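## Task

Rotate the tap with the purple handle, on the side arm of the clamped Schlenk flask, into its open position, where the handle lies along the side arm. The flask has to stay clamped exactly as it was, the stopper has to remain seated in the neck, the stand must not be moved, and no glass may break.

## Robot and tools

ROBOT AND FRAME. Two arms, left_arm and right_arm, each sit on a carriage on one floor track running along y at x = 0. left_rail is always the carriage toward +y and carries left_arm; right_rail carries right_arm. A base stands at x = 0, y = its rail's position_m, z = 0.04 m, facing +x. The scene frame is fixed to the table: table top z = 0, +z up, +x the direction the arms face, +y to their left. The table starts at x = 0.17 m. left_arm's fingers are rigid. right_arm's fingers fold: grip parts with the outer quarter of the pads, since nearer the palm a narrow part may slip, and a fingertip pushed into a surface folds with little force. On each gripper the fingers point along its +z and close along its y. end_effector_position is the point between closed pads; fingertips extend about 33 mm past it (9 mm when fully open).

execute_actions {actions, cameras}. Actions run in order; an empty list just reports state and images. An action may hold rows, steps, until and rail commands. rows: up to 15, each lasting one control step (1/30 s). Each row is one list of 18 numbers, all in [-1, 1], covering both arms: left dx, dy, dz, rx, ry, rz, gripper position, force_limit, speed, then the same nine for the right. The six pose numbers are an offset, not a pose: measured from that arm's Hand target as it stood when the action began, along that Hand target's own axes. Every row counts from that same start, not from the prior row, and sending an offset again moves further. Scale: 1.0 = 0.6 m or 180 degrees; rx, ry, rz form one rotation vector. All-zero pose numbers re-request the current Hand target. Gripper position: +1 fully open (140 mm), about -0.8 pads touch, -1 closes until blocked. force_limit -1..+1 sets squeeze (roughly 14 N to 58 N after a slow close); speed -1..+1 sets finger speed (about 30 to 250 mm/s). A 0 is a real command, so to leave a gripper alone repeat its previous three numbers. steps: 1 to 450, at least the row count, default 15; after the last row the arm keeps heading for that row's target. For smooth motion ramp offsets up, e.g. about 0.01 more per row. Per step the controller clips the commanded pose to within 150 mm and 16 degrees of the measured one. until: ends the action early when rail conditions hold, e.g. {"right_rail": {"position_status": ["!=", "moving"]}} or {"all": {"status": "ended"}}; numbers need a comparison (=, !=, <, <=, >, >=). cameras: list of names; [] for none, omitted for all.

RAILS. Inside an action: {"left_rail": {"position_m": v}} with left_rail -0.8 to 1.5 m, right_rail -1.5 to 0.8 m (an absolute place on the track); speed_m_s 0.01 to 1; acceleration_factor 0.1 to 1; or {"stop": true}. Follow a drive with an until on that rail, and let it arrive before precise arm work. Keep the carriages at least 0.78 m apart. An out-of-range value or unknown name rejects the whole call.

move {target, speed, blend, stop_force, zero, blocking, cameras}. Drives grippers on straight paths. target is one 18-number row as above, or up to 15 such rows, each offset from the same starting Hand targets. speed: top path speed in m/s, 0.002 to 0.5 (default 0.25), turning up to twice that in rad/s; one value or one per target. blend: corner rounding in m for lists. stop_force: 3 to 40 N, ends an arm's path when its wrist sensor feels that much push against the motion; unreliable while the gripper rotates, so do not trust it for turning the tap. zero (default true) re-zeroes first. blocking=false returns early; then use wait or stop before sending rows or another move. The result adds a move: line: done, off_target, moving, held or fault, plus limits=paced (clipped) or limits=held.

Other tools: wait {seconds 0 to 10}; stop {} brakes a running move; zoom_image {camera, region [x0, y0, x1, y1] in pixels, at most 504 x 504}; zero_wrist_force {arm}; finished_scene {scene: 1 or 2} ends the current scene for good. Cameras: cam_high, cam_bench_left, cam_bench_mid, cam_bench_right, cam_left_wrist, cam_right_wrist, all 896x504.

RESULTS. Per arm: end_effector_position (m), end_effector_quat_wxyz, velocities (m/s, rad/s) in the scene frame; Joint positions (rail m, then shoulder pan, shoulder lift, elbow, wrist 1, 2, 3 in rad); Joint velocities ("within noise" when still); joint torques; Wrist force and Wrist torque in the gripper's own axes, plus the peak since last shown; Hand target, the base for the next offsets; Tool commands. object_status: 0 moving, 1 blocked while opening, 2 blocked while closing (a grip), 3 reached or pads met. position_measured is in counts: 3 open, about 75 = 100 mm, 139 = 60 mm, 200 = 20 mm, 230 pads touching. Rail position_status: moving, done, contact_stop, time_out, stopped, stopped_with_arm, stopped_for_other_arm, stopped_for_other_carriage; position_answer taken or not_taken.

CAUTIONS. The flask, stopper and stand are fragile and must not be pushed, lifted or knocked; anything leaving the table fails. Turn the tap with modest force: wrist joints fault at 26.3 N m and any arm part faults near 150 N, halting that arm for 10 s. Avoid fast hits, arm-to-arm contact, and long strain that overheats motors (MOTOR HOT warning, then a brake stop). An arm pressing on something keeps pressing until commanded away.

Each tool is called after "Request:" in YAML: its name, and indented under it one key for each argument.

## Session

Request:
execute_actions:
  actions: []

Scene clock: 0.00 s.
left_arm: end_effector_position=(+0.3456, +0.6984, +0.5800) position_measured=3 object_status=3 end_effector_quat_wxyz=(+0.000, +1.000, +0.000, +0.000) | right_arm: end_effector_position=(+0.3456, -1.3351, +0.5800) position_measured=3 object_status=3 end_effector_quat_wxyz=(+0.000, +1.000, +0.000, +0.000)
Joint positions: left_arm=[0.671 -0.316 -1.725 0.971 -0.816 -1.571 2.826] | right_arm=[-1.362 -0.316 -1.725 0.971 -0.816 -1.571 2.826]
Joint velocities: within noise
Joint torques (N m): no reading
Wrist force (N): no reading
Wrist torque (N m): no reading
Wrist force, peak (N): no reading
Hand target: left_arm +0.3456, +0.6984, +0.5800; +0.000, +1.000, +0.000, +0.000 | right_arm +0.3456, -1.3351, +0.5800; +0.000, +1.000, +0.000, +0.000
Tool commands: left_gripper/position=+1.0 left_gripper/force_limit=+1.0 left_gripper/speed=+1.0 right_gripper/position=+1.0 right_gripper/force_limit=+1.0 right_gripper/speed=+1.0
left_rail: position_m=0.671 position_status=done
right_rail: position_m=-1.362 position_status=done
camera_calibration:
cam_left_wrist: T_world_to_cam=[[-0.0265538, -0.998538, -0.0470784, 0.750006], [-0.954746, 0.0113767, 0.297206, 0.165161], [-0.296236, 0.0528398, -0.953652, 0.761451], [0, 0, 0, 1]] pos_world=[0.403171, 0.706795, 0.712382]
cam_right_wrist: T_world_to_cam=[[-0.031272, -0.999466, 0.0094295, -1.31715], [-0.949091, 0.0326518, 0.313305, 0.202106], [-0.313446, 0.000848234, -0.949606, 0.80498], [0, 0, 0, 1]] pos_world=[0.402945, -1.32372, 0.713512]

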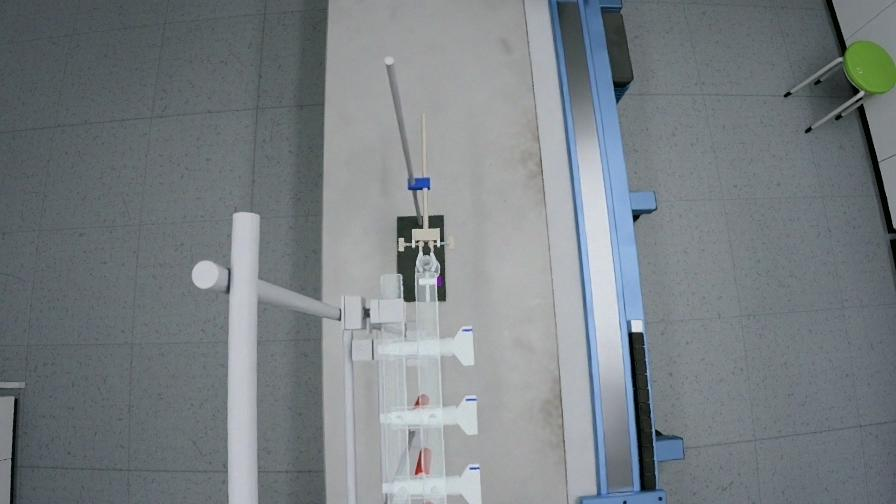

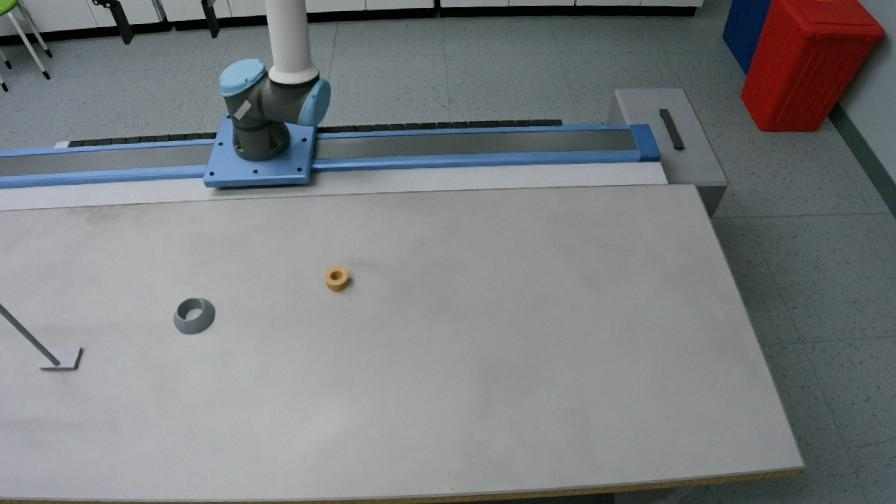

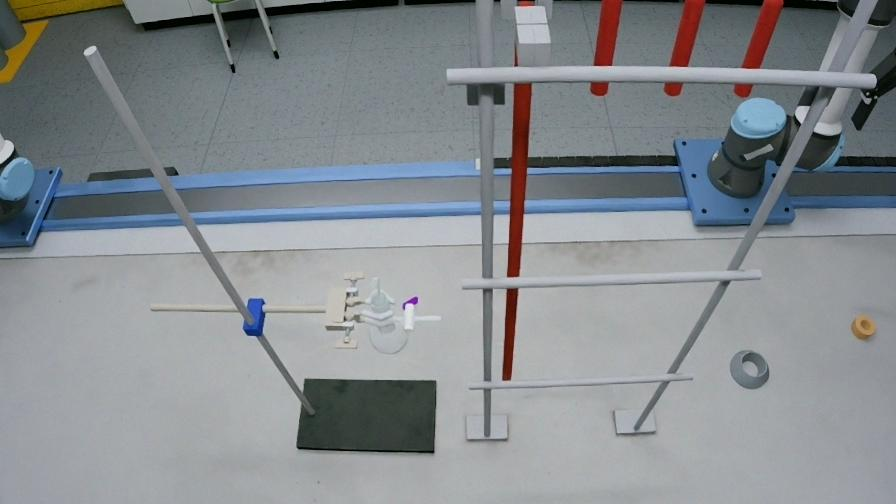

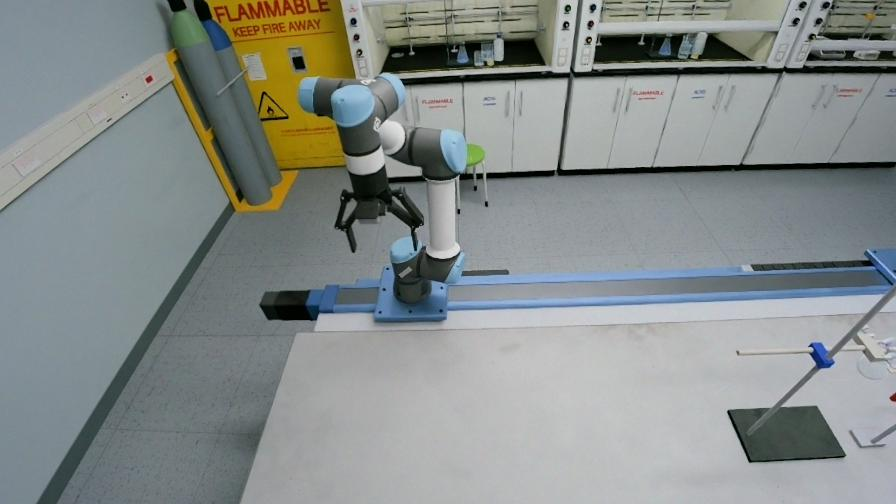

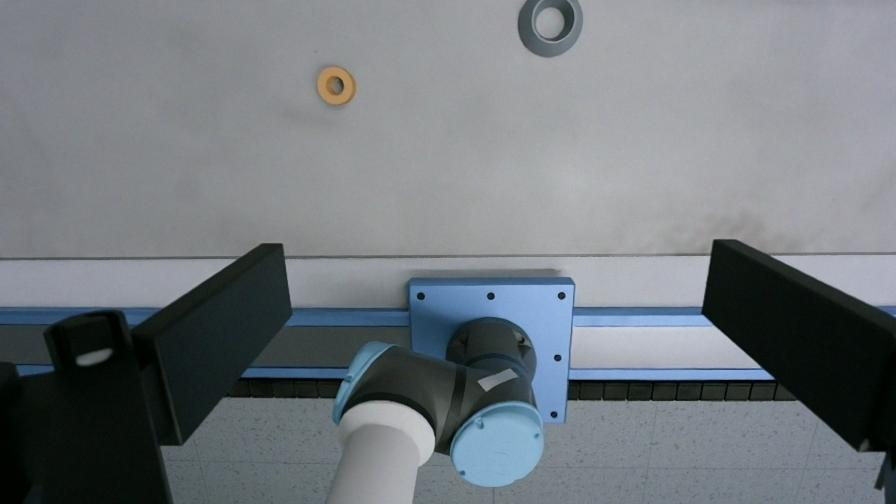

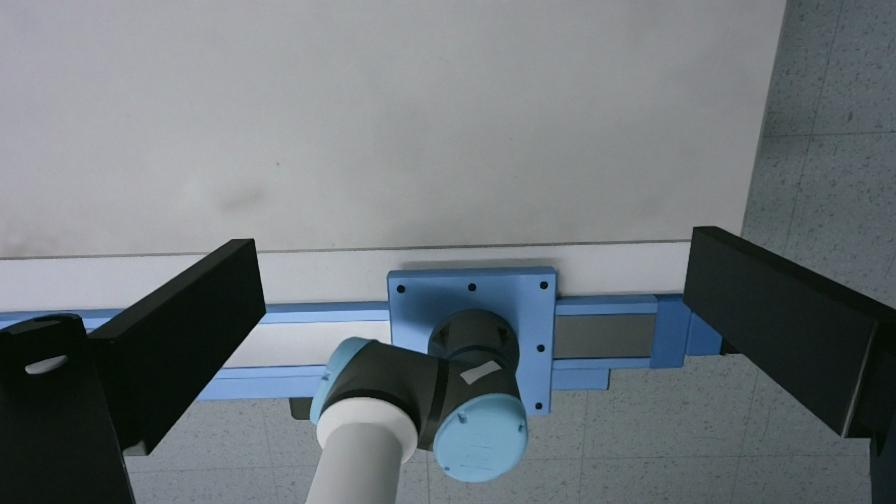

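Request:
execute_actions:
  actions:
    - {"rows":[[0,0,0,0,0,0,1,1,1,0,0,0,0,0,0,-0.4,-1,1]],"right_rail":{"position_m":-0.43},"steps":150,"until":{"right_rail":{"position_status":["!=","moving"]}}}
  cameras: ["cam_bench_mid","cam_high"]

Request:
zoom_image:
  camera: "cam_bench_mid"
  region: [330, 260, 450, 360]

Request:
zoom_image:
  camera: "cam_high"
  region: [395, 225, 475, 305]

Scene clock: 8.47 s.
left_arm: end_effector_position=(+0.3456, +0.6984, +0.5800) position_measured=3 object_status=3 end_effector_quat_wxyz=(+0.000, +1.000, +0.000, +0.000) | right_arm: end_effector_position=(+0.3456, -0.4028, +0.5800) position_measured=179 object_status=3 end_effector_quat_wxyz=(+0.000, +1.000, +0.000, +0.000)
Joint positions: left_arm=[0.671 -0.316 -1.725 0.971 -0.816 -1.571 2.826] | right_arm=[-0.43 -0.316 -1.725 0.971 -0.816 -1.571 2.826]
Joint velocities: within noise
Joint torques (N m): left_arm=[-0.55 -12.95 -17.97 -4 0.06 0.13] | right_arm=[0.27 -12.35 -17.65 -3.49 0.09 0.25]
Wrist force (N): left_arm=[0.1 0.1 0.2] | right_arm=[0.0 -0.1 -0.2]
Wrist torque (N m): left_arm=[0.02 -0.03 0.00] | right_arm=[-0.03 0.00 0.00]
Wrist force, peak (N): left_arm=[0.3 0.0 0.5] | right_arm=[0.1 2.9 -0.2]
Hand target: left_arm +0.3456, +0.6984, +0.5800; +0.000, +1.000, +0.000, +0.000 | right_arm +0.3456, -0.4028, +0.5800; +0.000, +1.000, +0.000, +0.000
Off the commanded pose: left_arm 0.000 m, 0 deg | right_arm 0.000 m, 0 deg.
left_rail: position_m=0.671 position_status=done
right_rail: position_m=-0.430 position_status=done
Images, in order (width x height): cam_high 896x504, cam_bench_mid 896x504.

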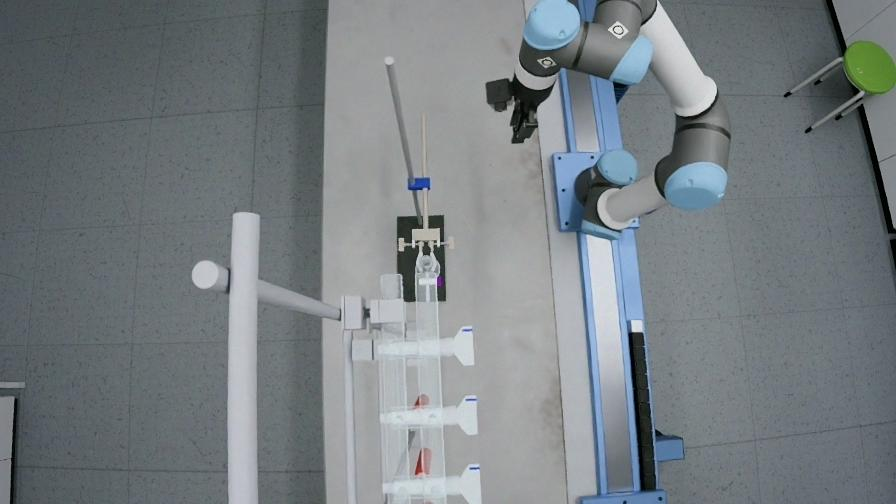

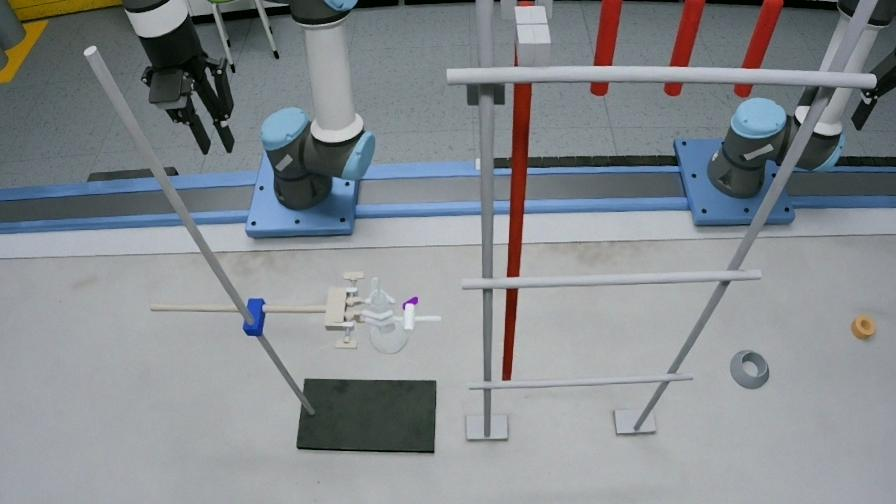

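Scaled by 4.200.

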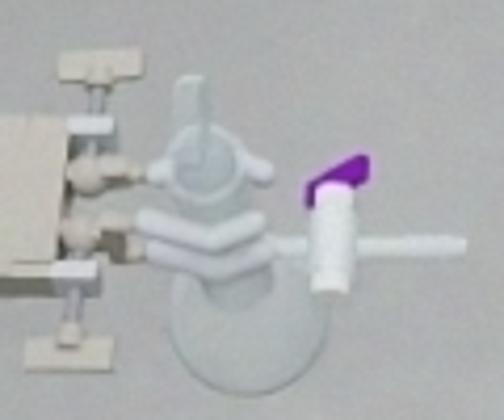

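Scaled by 6.300.

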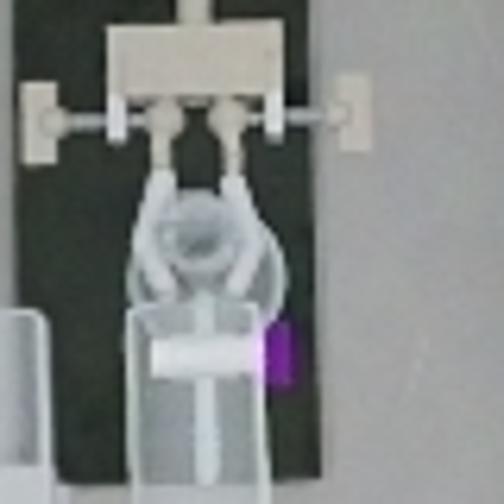

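Request:
move:
  target: [0,0,0,0,0,0,1,1,1,0.0823,-0.4963,0.3567,-0.17991,0.47484,-0.16742,-0.4,-1,1]
  speed: 0.42
  cameras: ["cam_right_wrist","cam_bench_mid","cam_high"]

Request:
zoom_image:
  camera: "cam_right_wrist"
  region: [372, 150, 572, 300]

Request:
zoom_image:
  camera: "cam_bench_mid"
  region: [340, 200, 480, 360]

Request:
zoom_image:
  camera: "cam_high"
  region: [395, 225, 515, 325]

Scene clock: 18.53 s.
left_arm: end_effector_position=(+0.3456, +0.6984, +0.5800) position_measured=3 object_status=3 end_effector_quat_wxyz=(+0.000, +1.000, +0.000, +0.000) | right_arm: end_effector_position=(+0.3950, -0.1050, +0.3660) position_measured=179 object_status=3 end_effector_quat_wxyz=(+0.251, +0.668, +0.233, +0.661)
Joint positions: left_arm=[0.671 -0.316 -1.725 0.971 -0.816 -1.571 2.826] | right_arm=[-0.43 0.926 -1.272 2.333 -4.202 -2.523 2.444]
Joint velocities: within noise
Joint torques (N m): left_arm=[-0.29 -14.01 -14.93 -4.72 0.16 0.11] | right_arm=[-8.38 -18.01 -19.24 -2.83 1.54 -1.94]
Wrist force (N): left_arm=[0.3 0.0 0.3] | right_arm=[1.7 -0.7 0.9]
Wrist torque (N m): left_arm=[0.01 -0.06 0.00] | right_arm=[0.05 -0.45 -0.01]
Wrist force, peak (N): left_arm=[0.4 0.1 0.5] | right_arm=[2.1 -1.8 1.2]
Hand target: left_arm +0.3456, +0.6984, +0.5800; +0.000, +1.000, +0.000, +0.000 | right_arm +0.3950, -0.1050, +0.3660; +0.251, +0.668, +0.233, +0.661
Off the commanded pose: left_arm 0.000 m, 0 deg | right_arm 0.000 m, 0 deg.
left_rail: position_m=0.671 position_status=done
right_rail: position_m=-0.430 position_status=done
move: done; limits=paced
camera_calibration:
cam_right_wrist: T_world_to_cam=[[-0.0299161, -0.785213, 0.618503, -0.285076], [-0.328656, -0.576648, -0.747972, 0.355256], [0.943976, -0.225651, -0.240814, -0.163661], [0, 0, 0, 1]] pos_world=[0.26272, -0.0559181, 0.40263]
Images, in order (width x height): cam_high 896x504, cam_bench_mid 896x504, cam_right_wrist 896x504.

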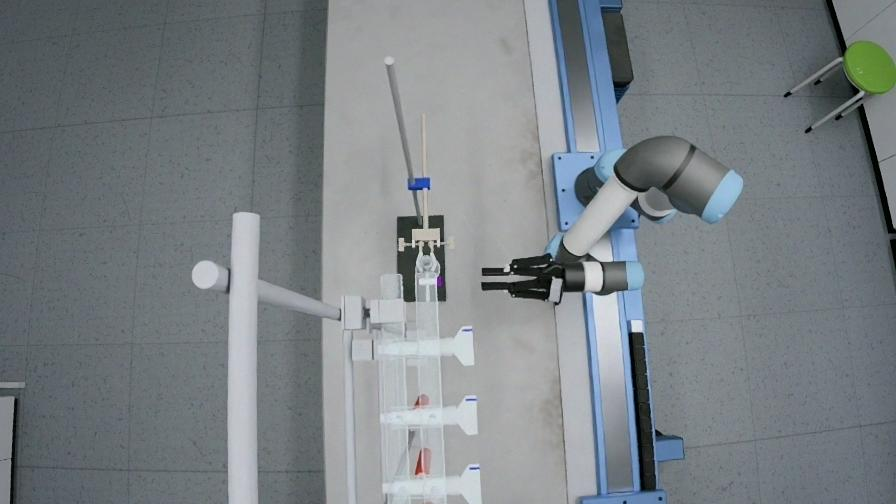

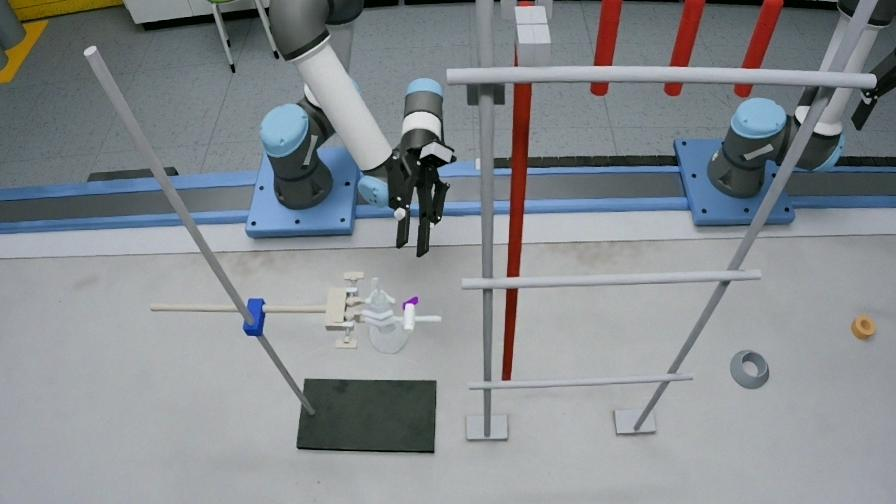

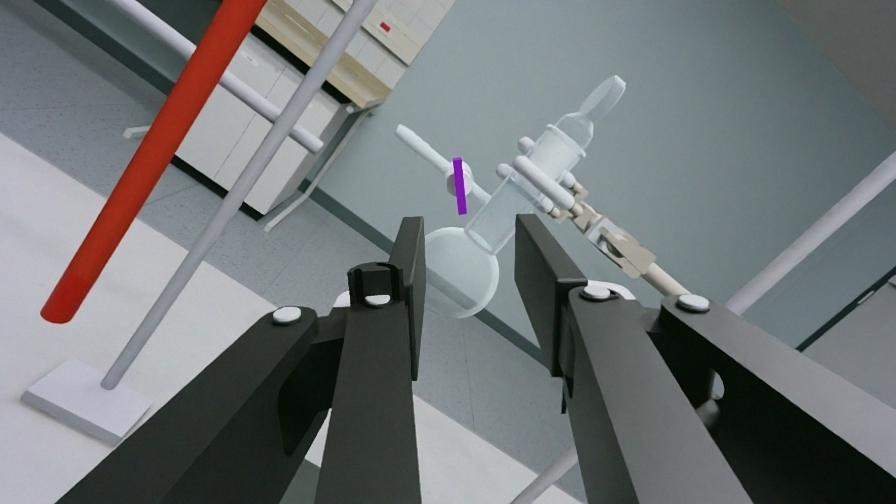

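Scaled by 2.520.

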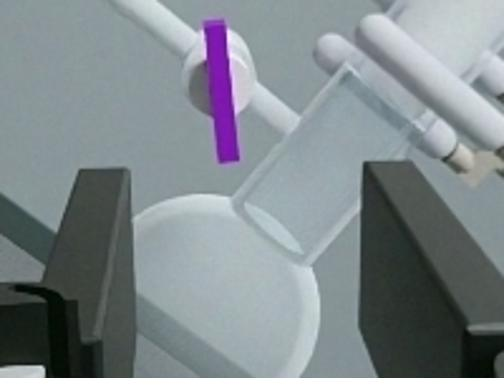

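Scaled by 3.150.

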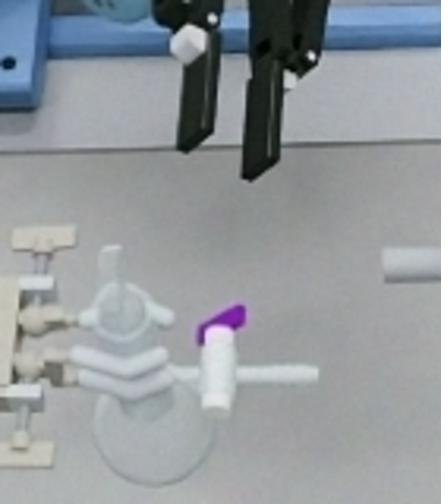

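Scaled by 4.200.

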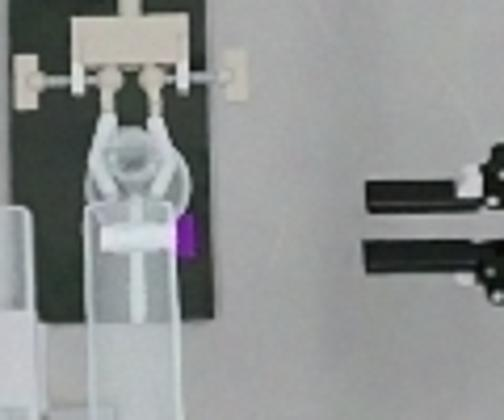

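Request:
move:
  target:
    - [0,0,0,0,0,0,1,1,1,0.0095,0,0.1,0,0,-0.02778,-0.5,-1,0]
    - [0,0,0,0,0,0,1,1,1,0.0095,0,0.1708,0,0,-0.02778,-0.5,-1,0]
  speed: [0.25, 0.1]
  blend: [0.015, 0]
  cameras: ["cam_right_wrist","cam_bench_mid","cam_high"]

Request:
zoom_image:
  camera: "cam_right_wrist"
  region: [372, 130, 572, 330]

Request:
zoom_image:
  camera: "cam_bench_mid"
  region: [360, 240, 470, 350]

Request:
zoom_image:
  camera: "cam_high"
  region: [405, 235, 495, 325]

Scene clock: 24.47 s.
left_arm: end_effector_position=(+0.3456, +0.6984, +0.5800) position_measured=3 object_status=3 end_effector_quat_wxyz=(+0.000, +1.000, +0.000, +0.000) | right_arm: end_effector_position=(+0.4974, -0.1040, +0.3704) position_measured=192 object_status=3 end_effector_quat_wxyz=(+0.279, +0.657, +0.262, +0.650)
Joint positions: left_arm=[0.671 -0.316 -1.725 0.971 -0.816 -1.571 2.826] | right_arm=[-0.43 0.706 -1.217 2.219 -4.144 -2.303 2.356]
Joint velocities: within noise
Joint torques (N m): left_arm=[0.04 -13.84 -13.15 -4.74 0.16 0.21] | right_arm=[-7.53 -21.65 -21.63 -0.74 1.64 -2.04]
Wrist force (N): left_arm=[0.1 -0.1 0.5] | right_arm=[1.7 -0.7 1.2]
Wrist torque (N m): left_arm=[-0.02 -0.02 0.00] | right_arm=[0.07 -0.42 -0.01]
Wrist force, peak (N): left_arm=[0.5 0.0 0.5] | right_arm=[1.8 -0.7 2.0]
Hand target: left_arm +0.3456, +0.6984, +0.5800; +0.000, +1.000, +0.000, +0.000 | right_arm +0.4975, -0.1040, +0.3704; +0.279, +0.657, +0.262, +0.650
Off the commanded pose: left_arm 0.000 m, 0 deg | right_arm 0.000 m, 0 deg.
left_rail: position_m=0.671 position_status=done
right_rail: position_m=-0.430 position_status=done
move: done
camera_calibration:
cam_right_wrist: T_world_to_cam=[[-0.0284991, -0.728319, 0.684645, -0.303223], [-0.330167, -0.639624, -0.69417, 0.36702], [0.943492, -0.24583, -0.222238, -0.267813], [0, 0, 0, 1]] pos_world=[0.365216, -0.0519253, 0.402856]
Images, in order (width x height): cam_high 896x504, cam_bench_mid 896x504, cam_right_wrist 896x504.

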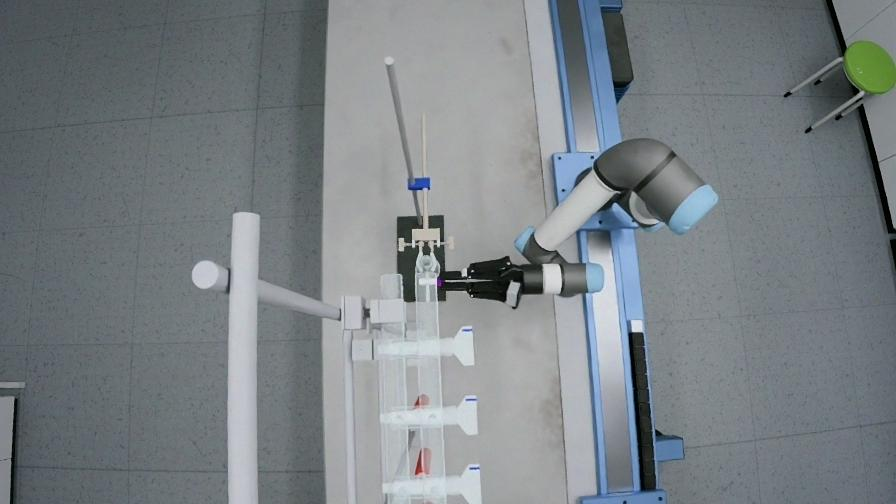

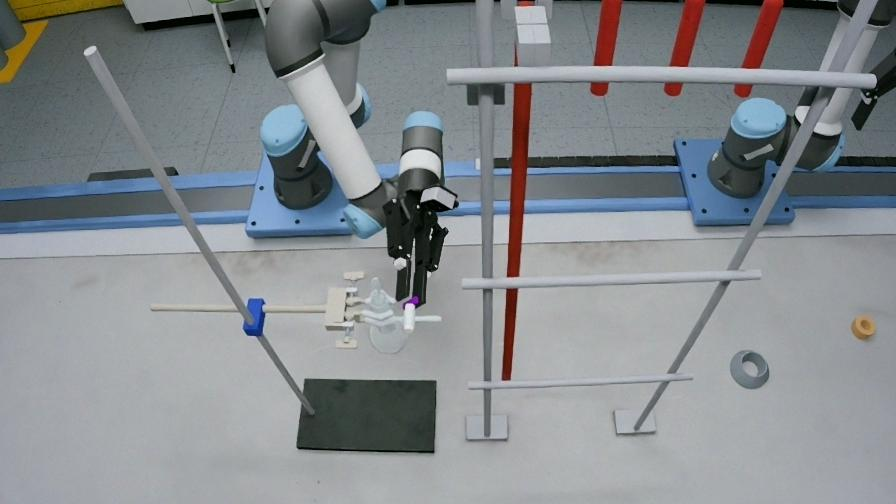

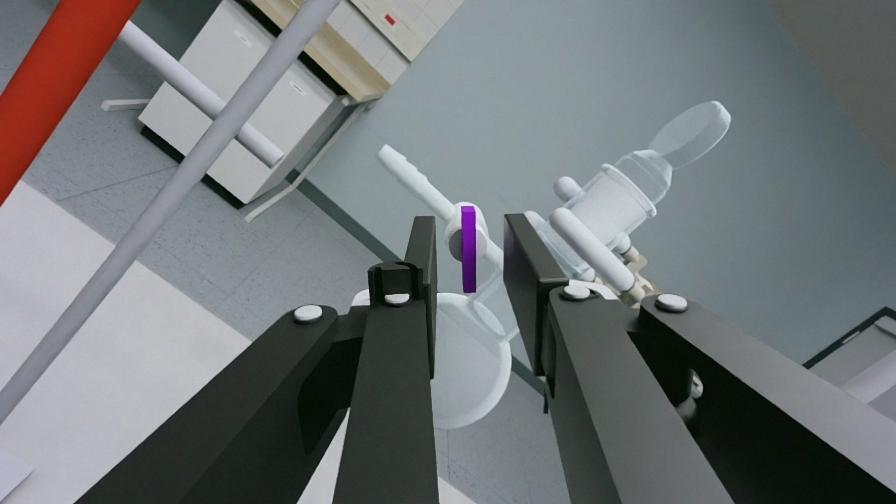

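Scaled by 2.520.

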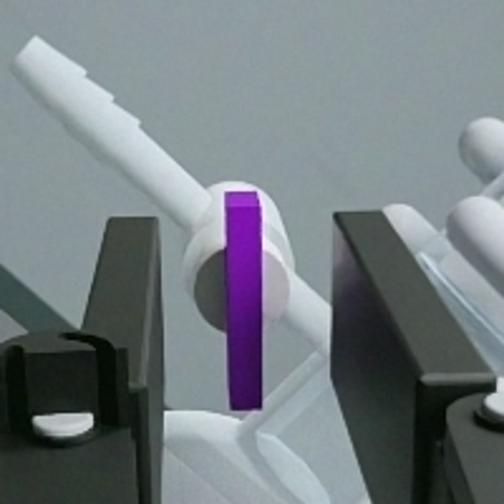

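Scaled by 4.582.

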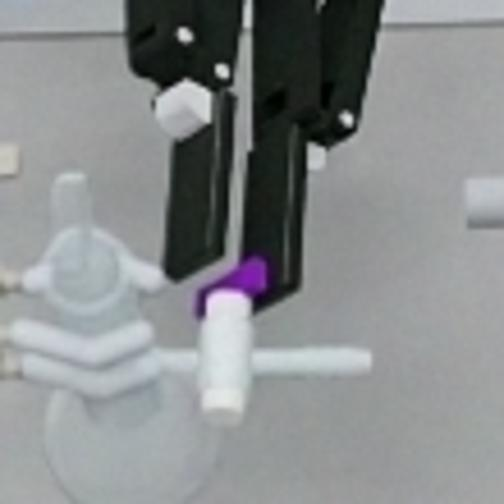

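Scaled by 5.600.

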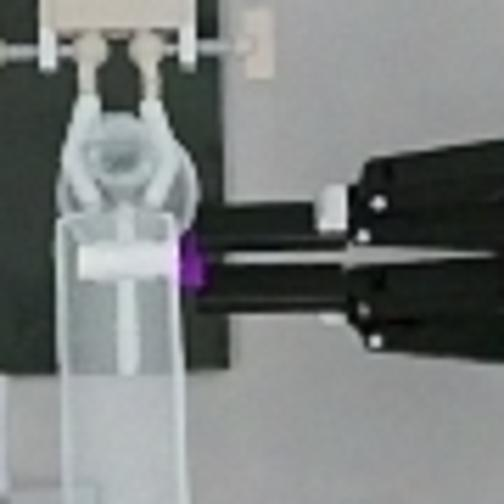

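Request:
move:
  target:
    - [0,0,0,0,0,0,1,1,1,0,0,0,0,0,0,-1,-1,-1]
    - [0,0,0,0,0,0,1,1,1,0,0,0,0,0,-0.25,-1,-1,-1]
  speed: 0.22
  cameras: ["cam_right_wrist","cam_bench_mid","cam_high"]

Request:
zoom_image:
  camera: "cam_right_wrist"
  region: [372, 130, 572, 330]

Request:
zoom_image:
  camera: "cam_bench_mid"
  region: [360, 240, 470, 350]

Scene clock: 29.70 s.
left_arm: end_effector_position=(+0.3456, +0.6984, +0.5800) position_measured=3 object_status=3 end_effector_quat_wxyz=(+0.000, +1.000, +0.000, +0.000) | right_arm: end_effector_position=(+0.4975, -0.1040, +0.3704) position_measured=223 object_status=2 end_effector_quat_wxyz=(+0.506, +0.507, +0.493, +0.493)
Joint positions: left_arm=[0.671 -0.316 -1.725 0.971 -0.816 -1.571 2.826] | right_arm=[-0.43 0.706 -1.217 2.218 -4.144 -2.303 1.571]
Joint velocities: within noise
Joint torques (N m): left_arm=[-0.15 -13.3 -12.64 -4.86 0.17 0.12] | right_arm=[-0.44 -24.83 -23.17 -4.07 0.69 -1.94]
Wrist force (N): left_arm=[0.2 -0.1 0.2] | right_arm=[3.1 -4.3 0.8]
Wrist torque (N m): left_arm=[-0.03 -0.04 0.00] | right_arm=[0.33 -0.03 0.20]
Wrist force, peak (N): left_arm=[0.5 -0.2 0.3] | right_arm=[3.0 -5.0 0.4]
Hand target: left_arm +0.3456, +0.6984, +0.5800; +0.000, +1.000, +0.000, +0.000 | right_arm +0.4975, -0.1040, +0.3704; +0.507, +0.506, +0.493, +0.493
Off the commanded pose: left_arm 0.000 m, 0 deg | right_arm 0.000 m, 0 deg.
left_rail: position_m=0.671 position_status=done
right_rail: position_m=-0.430 position_status=done
move: done
camera_calibration:
cam_right_wrist: T_world_to_cam=[[-0.0102128, -0.0311868, 0.999461, -0.356415], [-0.338017, -0.940568, -0.0328031, 0.0947436], [0.941085, -0.33817, -0.000935812, -0.358272], [0, 0, 0, 1]] pos_world=[0.365549, -0.0431594, 0.358996]
Images, in order (width x height): cam_high 896x504, cam_bench_mid 896x504, cam_right_wrist 896x504.

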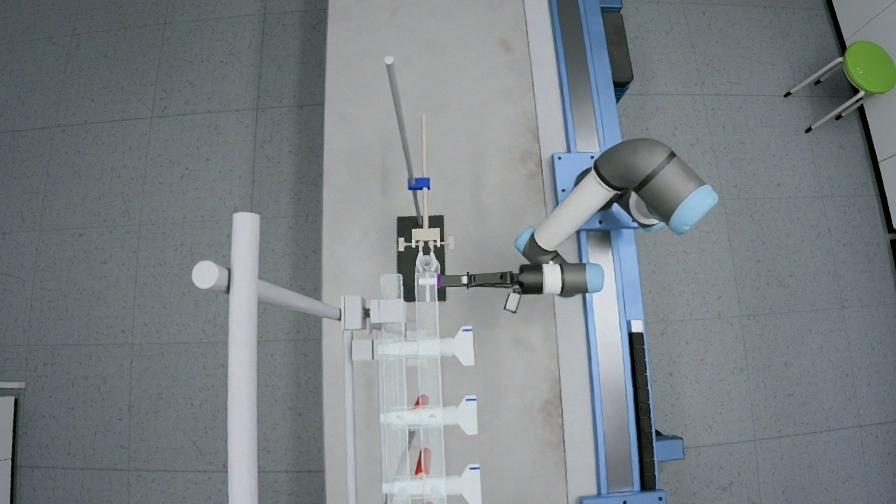

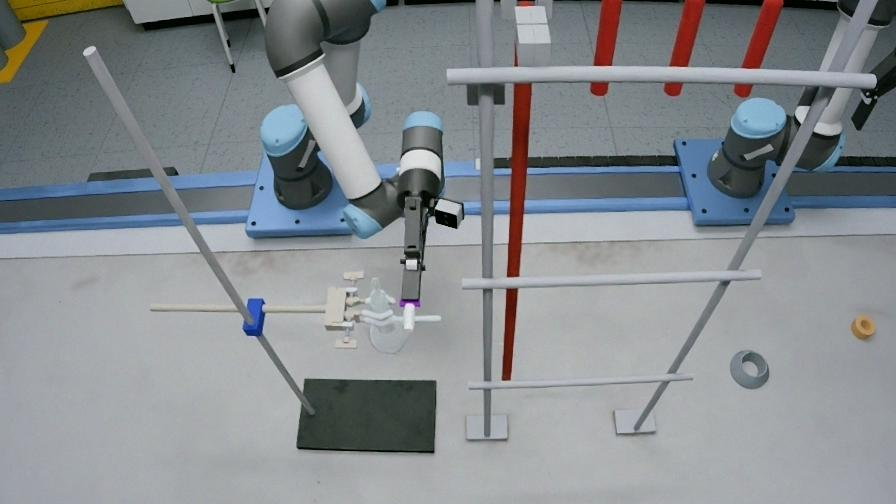

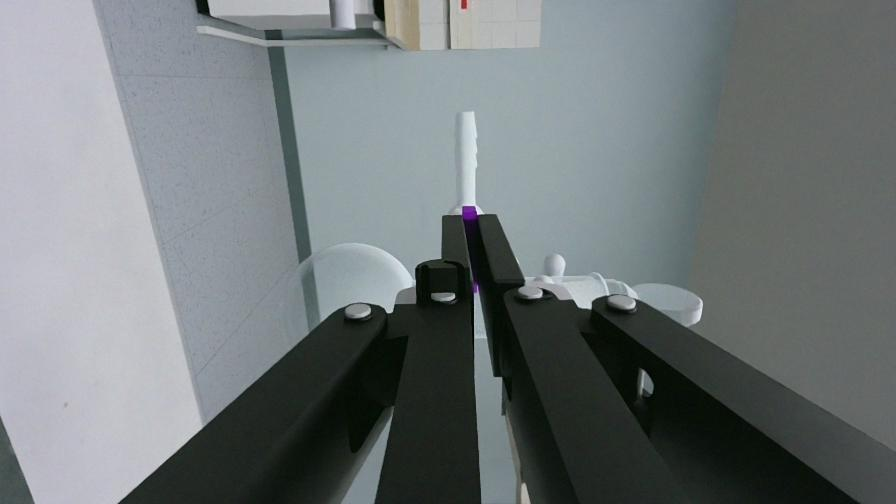

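Scaled by 2.520.

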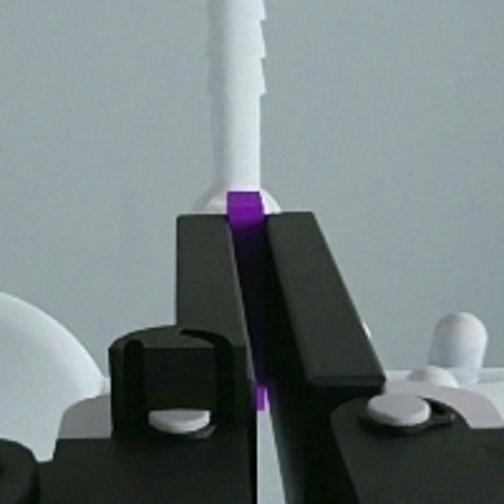

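Scaled by 4.582.

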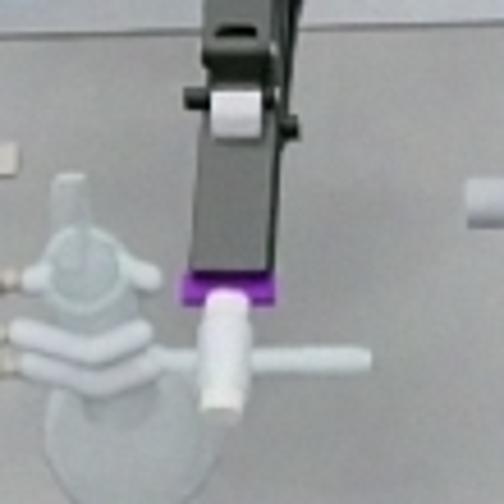

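Request:
move:
  target:
    - [0,0,0,0,0,0,1,1,1,0,0,0,0,0,0,-0.62,-1,-1]
    - [0,0,0,0,0,0,1,1,1,0,0,-0.1,0,0,0,-0.62,-1,-1]
  speed: 0.2
  cameras: ["cam_right_wrist","cam_bench_mid"]

Request:
zoom_image:
  camera: "cam_right_wrist"
  region: [372, 110, 572, 310]

Scene clock: 32.03 s.
left_arm: end_effector_position=(+0.3456, +0.6984, +0.5800) position_measured=3 object_status=3 end_effector_quat_wxyz=(+0.000, +1.000, +0.000, +0.000) | right_arm: end_effector_position=(+0.4377, -0.1024, +0.3704) position_measured=208 object_status=3 end_effector_quat_wxyz=(+0.507, +0.506, +0.493, +0.493)
Joint positions: left_arm=[0.671 -0.316 -1.725 0.971 -0.816 -1.571 2.826] | right_arm=[-0.43 0.829 -1.257 2.287 -4.171 -2.426 1.571]
Joint velocities: within noise
Joint torques (N m): left_arm=[0.02 -13.84 -13 -4.7 0.16 0.17] | right_arm=[9.71 -34.54 -6.89 -2.77 -1.4 -0.82]
Wrist force (N): left_arm=[0.3 -0.2 0.3] | right_arm=[0.5 0.1 0.8]
Wrist torque (N m): left_arm=[-0.04 -0.06 0.00] | right_arm=[0.16 -0.09 0.10]
Wrist force, peak (N): left_arm=[0.3 0.0 0.5] | right_arm=[2.7 -5.0 0.6]
Hand target: left_arm +0.3456, +0.6984, +0.5800; +0.000, +1.000, +0.000, +0.000 | right_arm +0.4375, -0.1024, +0.3704; +0.507, +0.506, +0.493, +0.493
Off the commanded pose: left_arm 0.000 m, 0 deg | right_arm 0.000 m, 0 deg.
left_rail: position_m=0.671 position_status=done
right_rail: position_m=-0.430 position_status=done
move: done
camera_calibration:
cam_right_wrist: T_world_to_cam=[[-0.0102297, -0.0309662, 0.999468, -0.356945], [-0.338036, -0.940568, -0.0326012, 0.0758963], [0.941078, -0.33819, -0.000845985, -0.301453], [0, 0, 0, 1]] pos_world=[0.305695, -0.0416161, 0.358974]
Images, in order (width x height): cam_bench_mid 896x504, cam_right_wrist 896x504.

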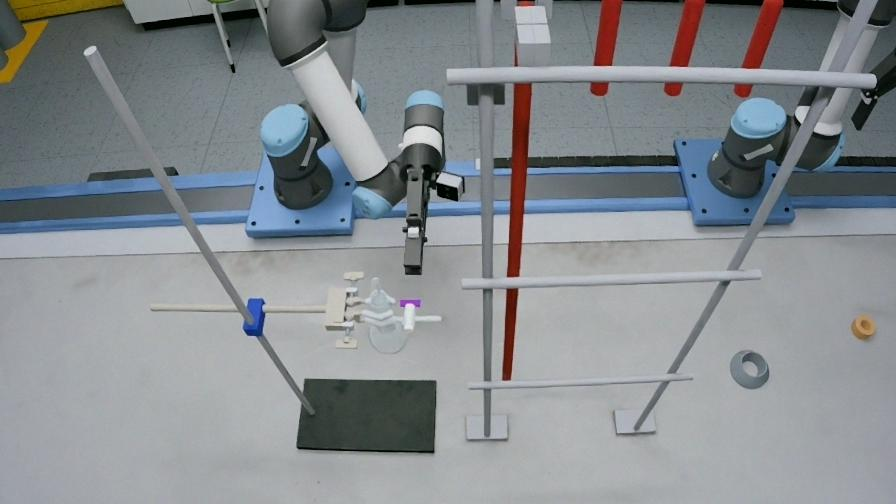

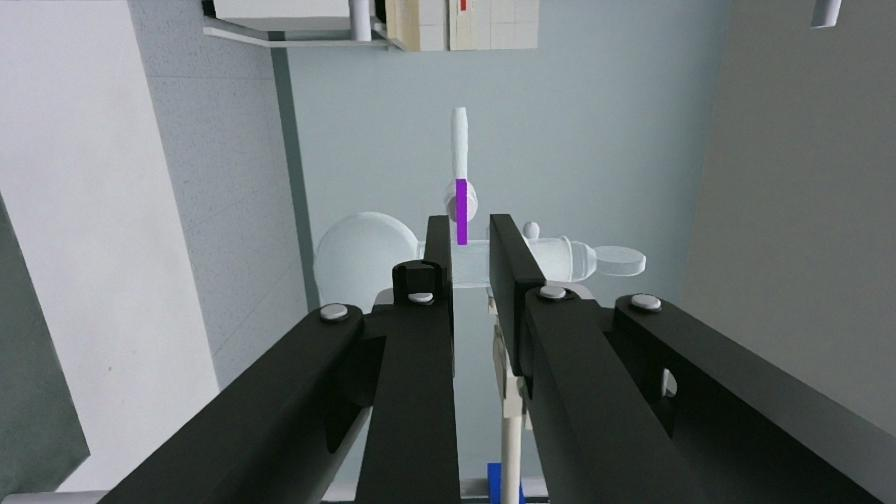

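Scaled by 2.520.

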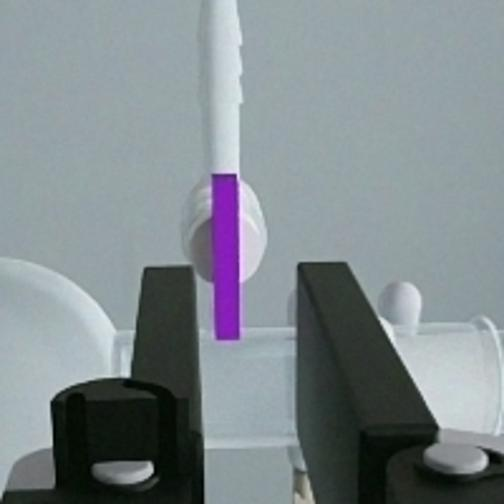

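The tap handle now lies in line with the side arm. The flask is still clamped and the stopper is still in its neck. The stand has not moved.

Request:
finished_scene:
  scene: 2

The scene is finished: the task was done.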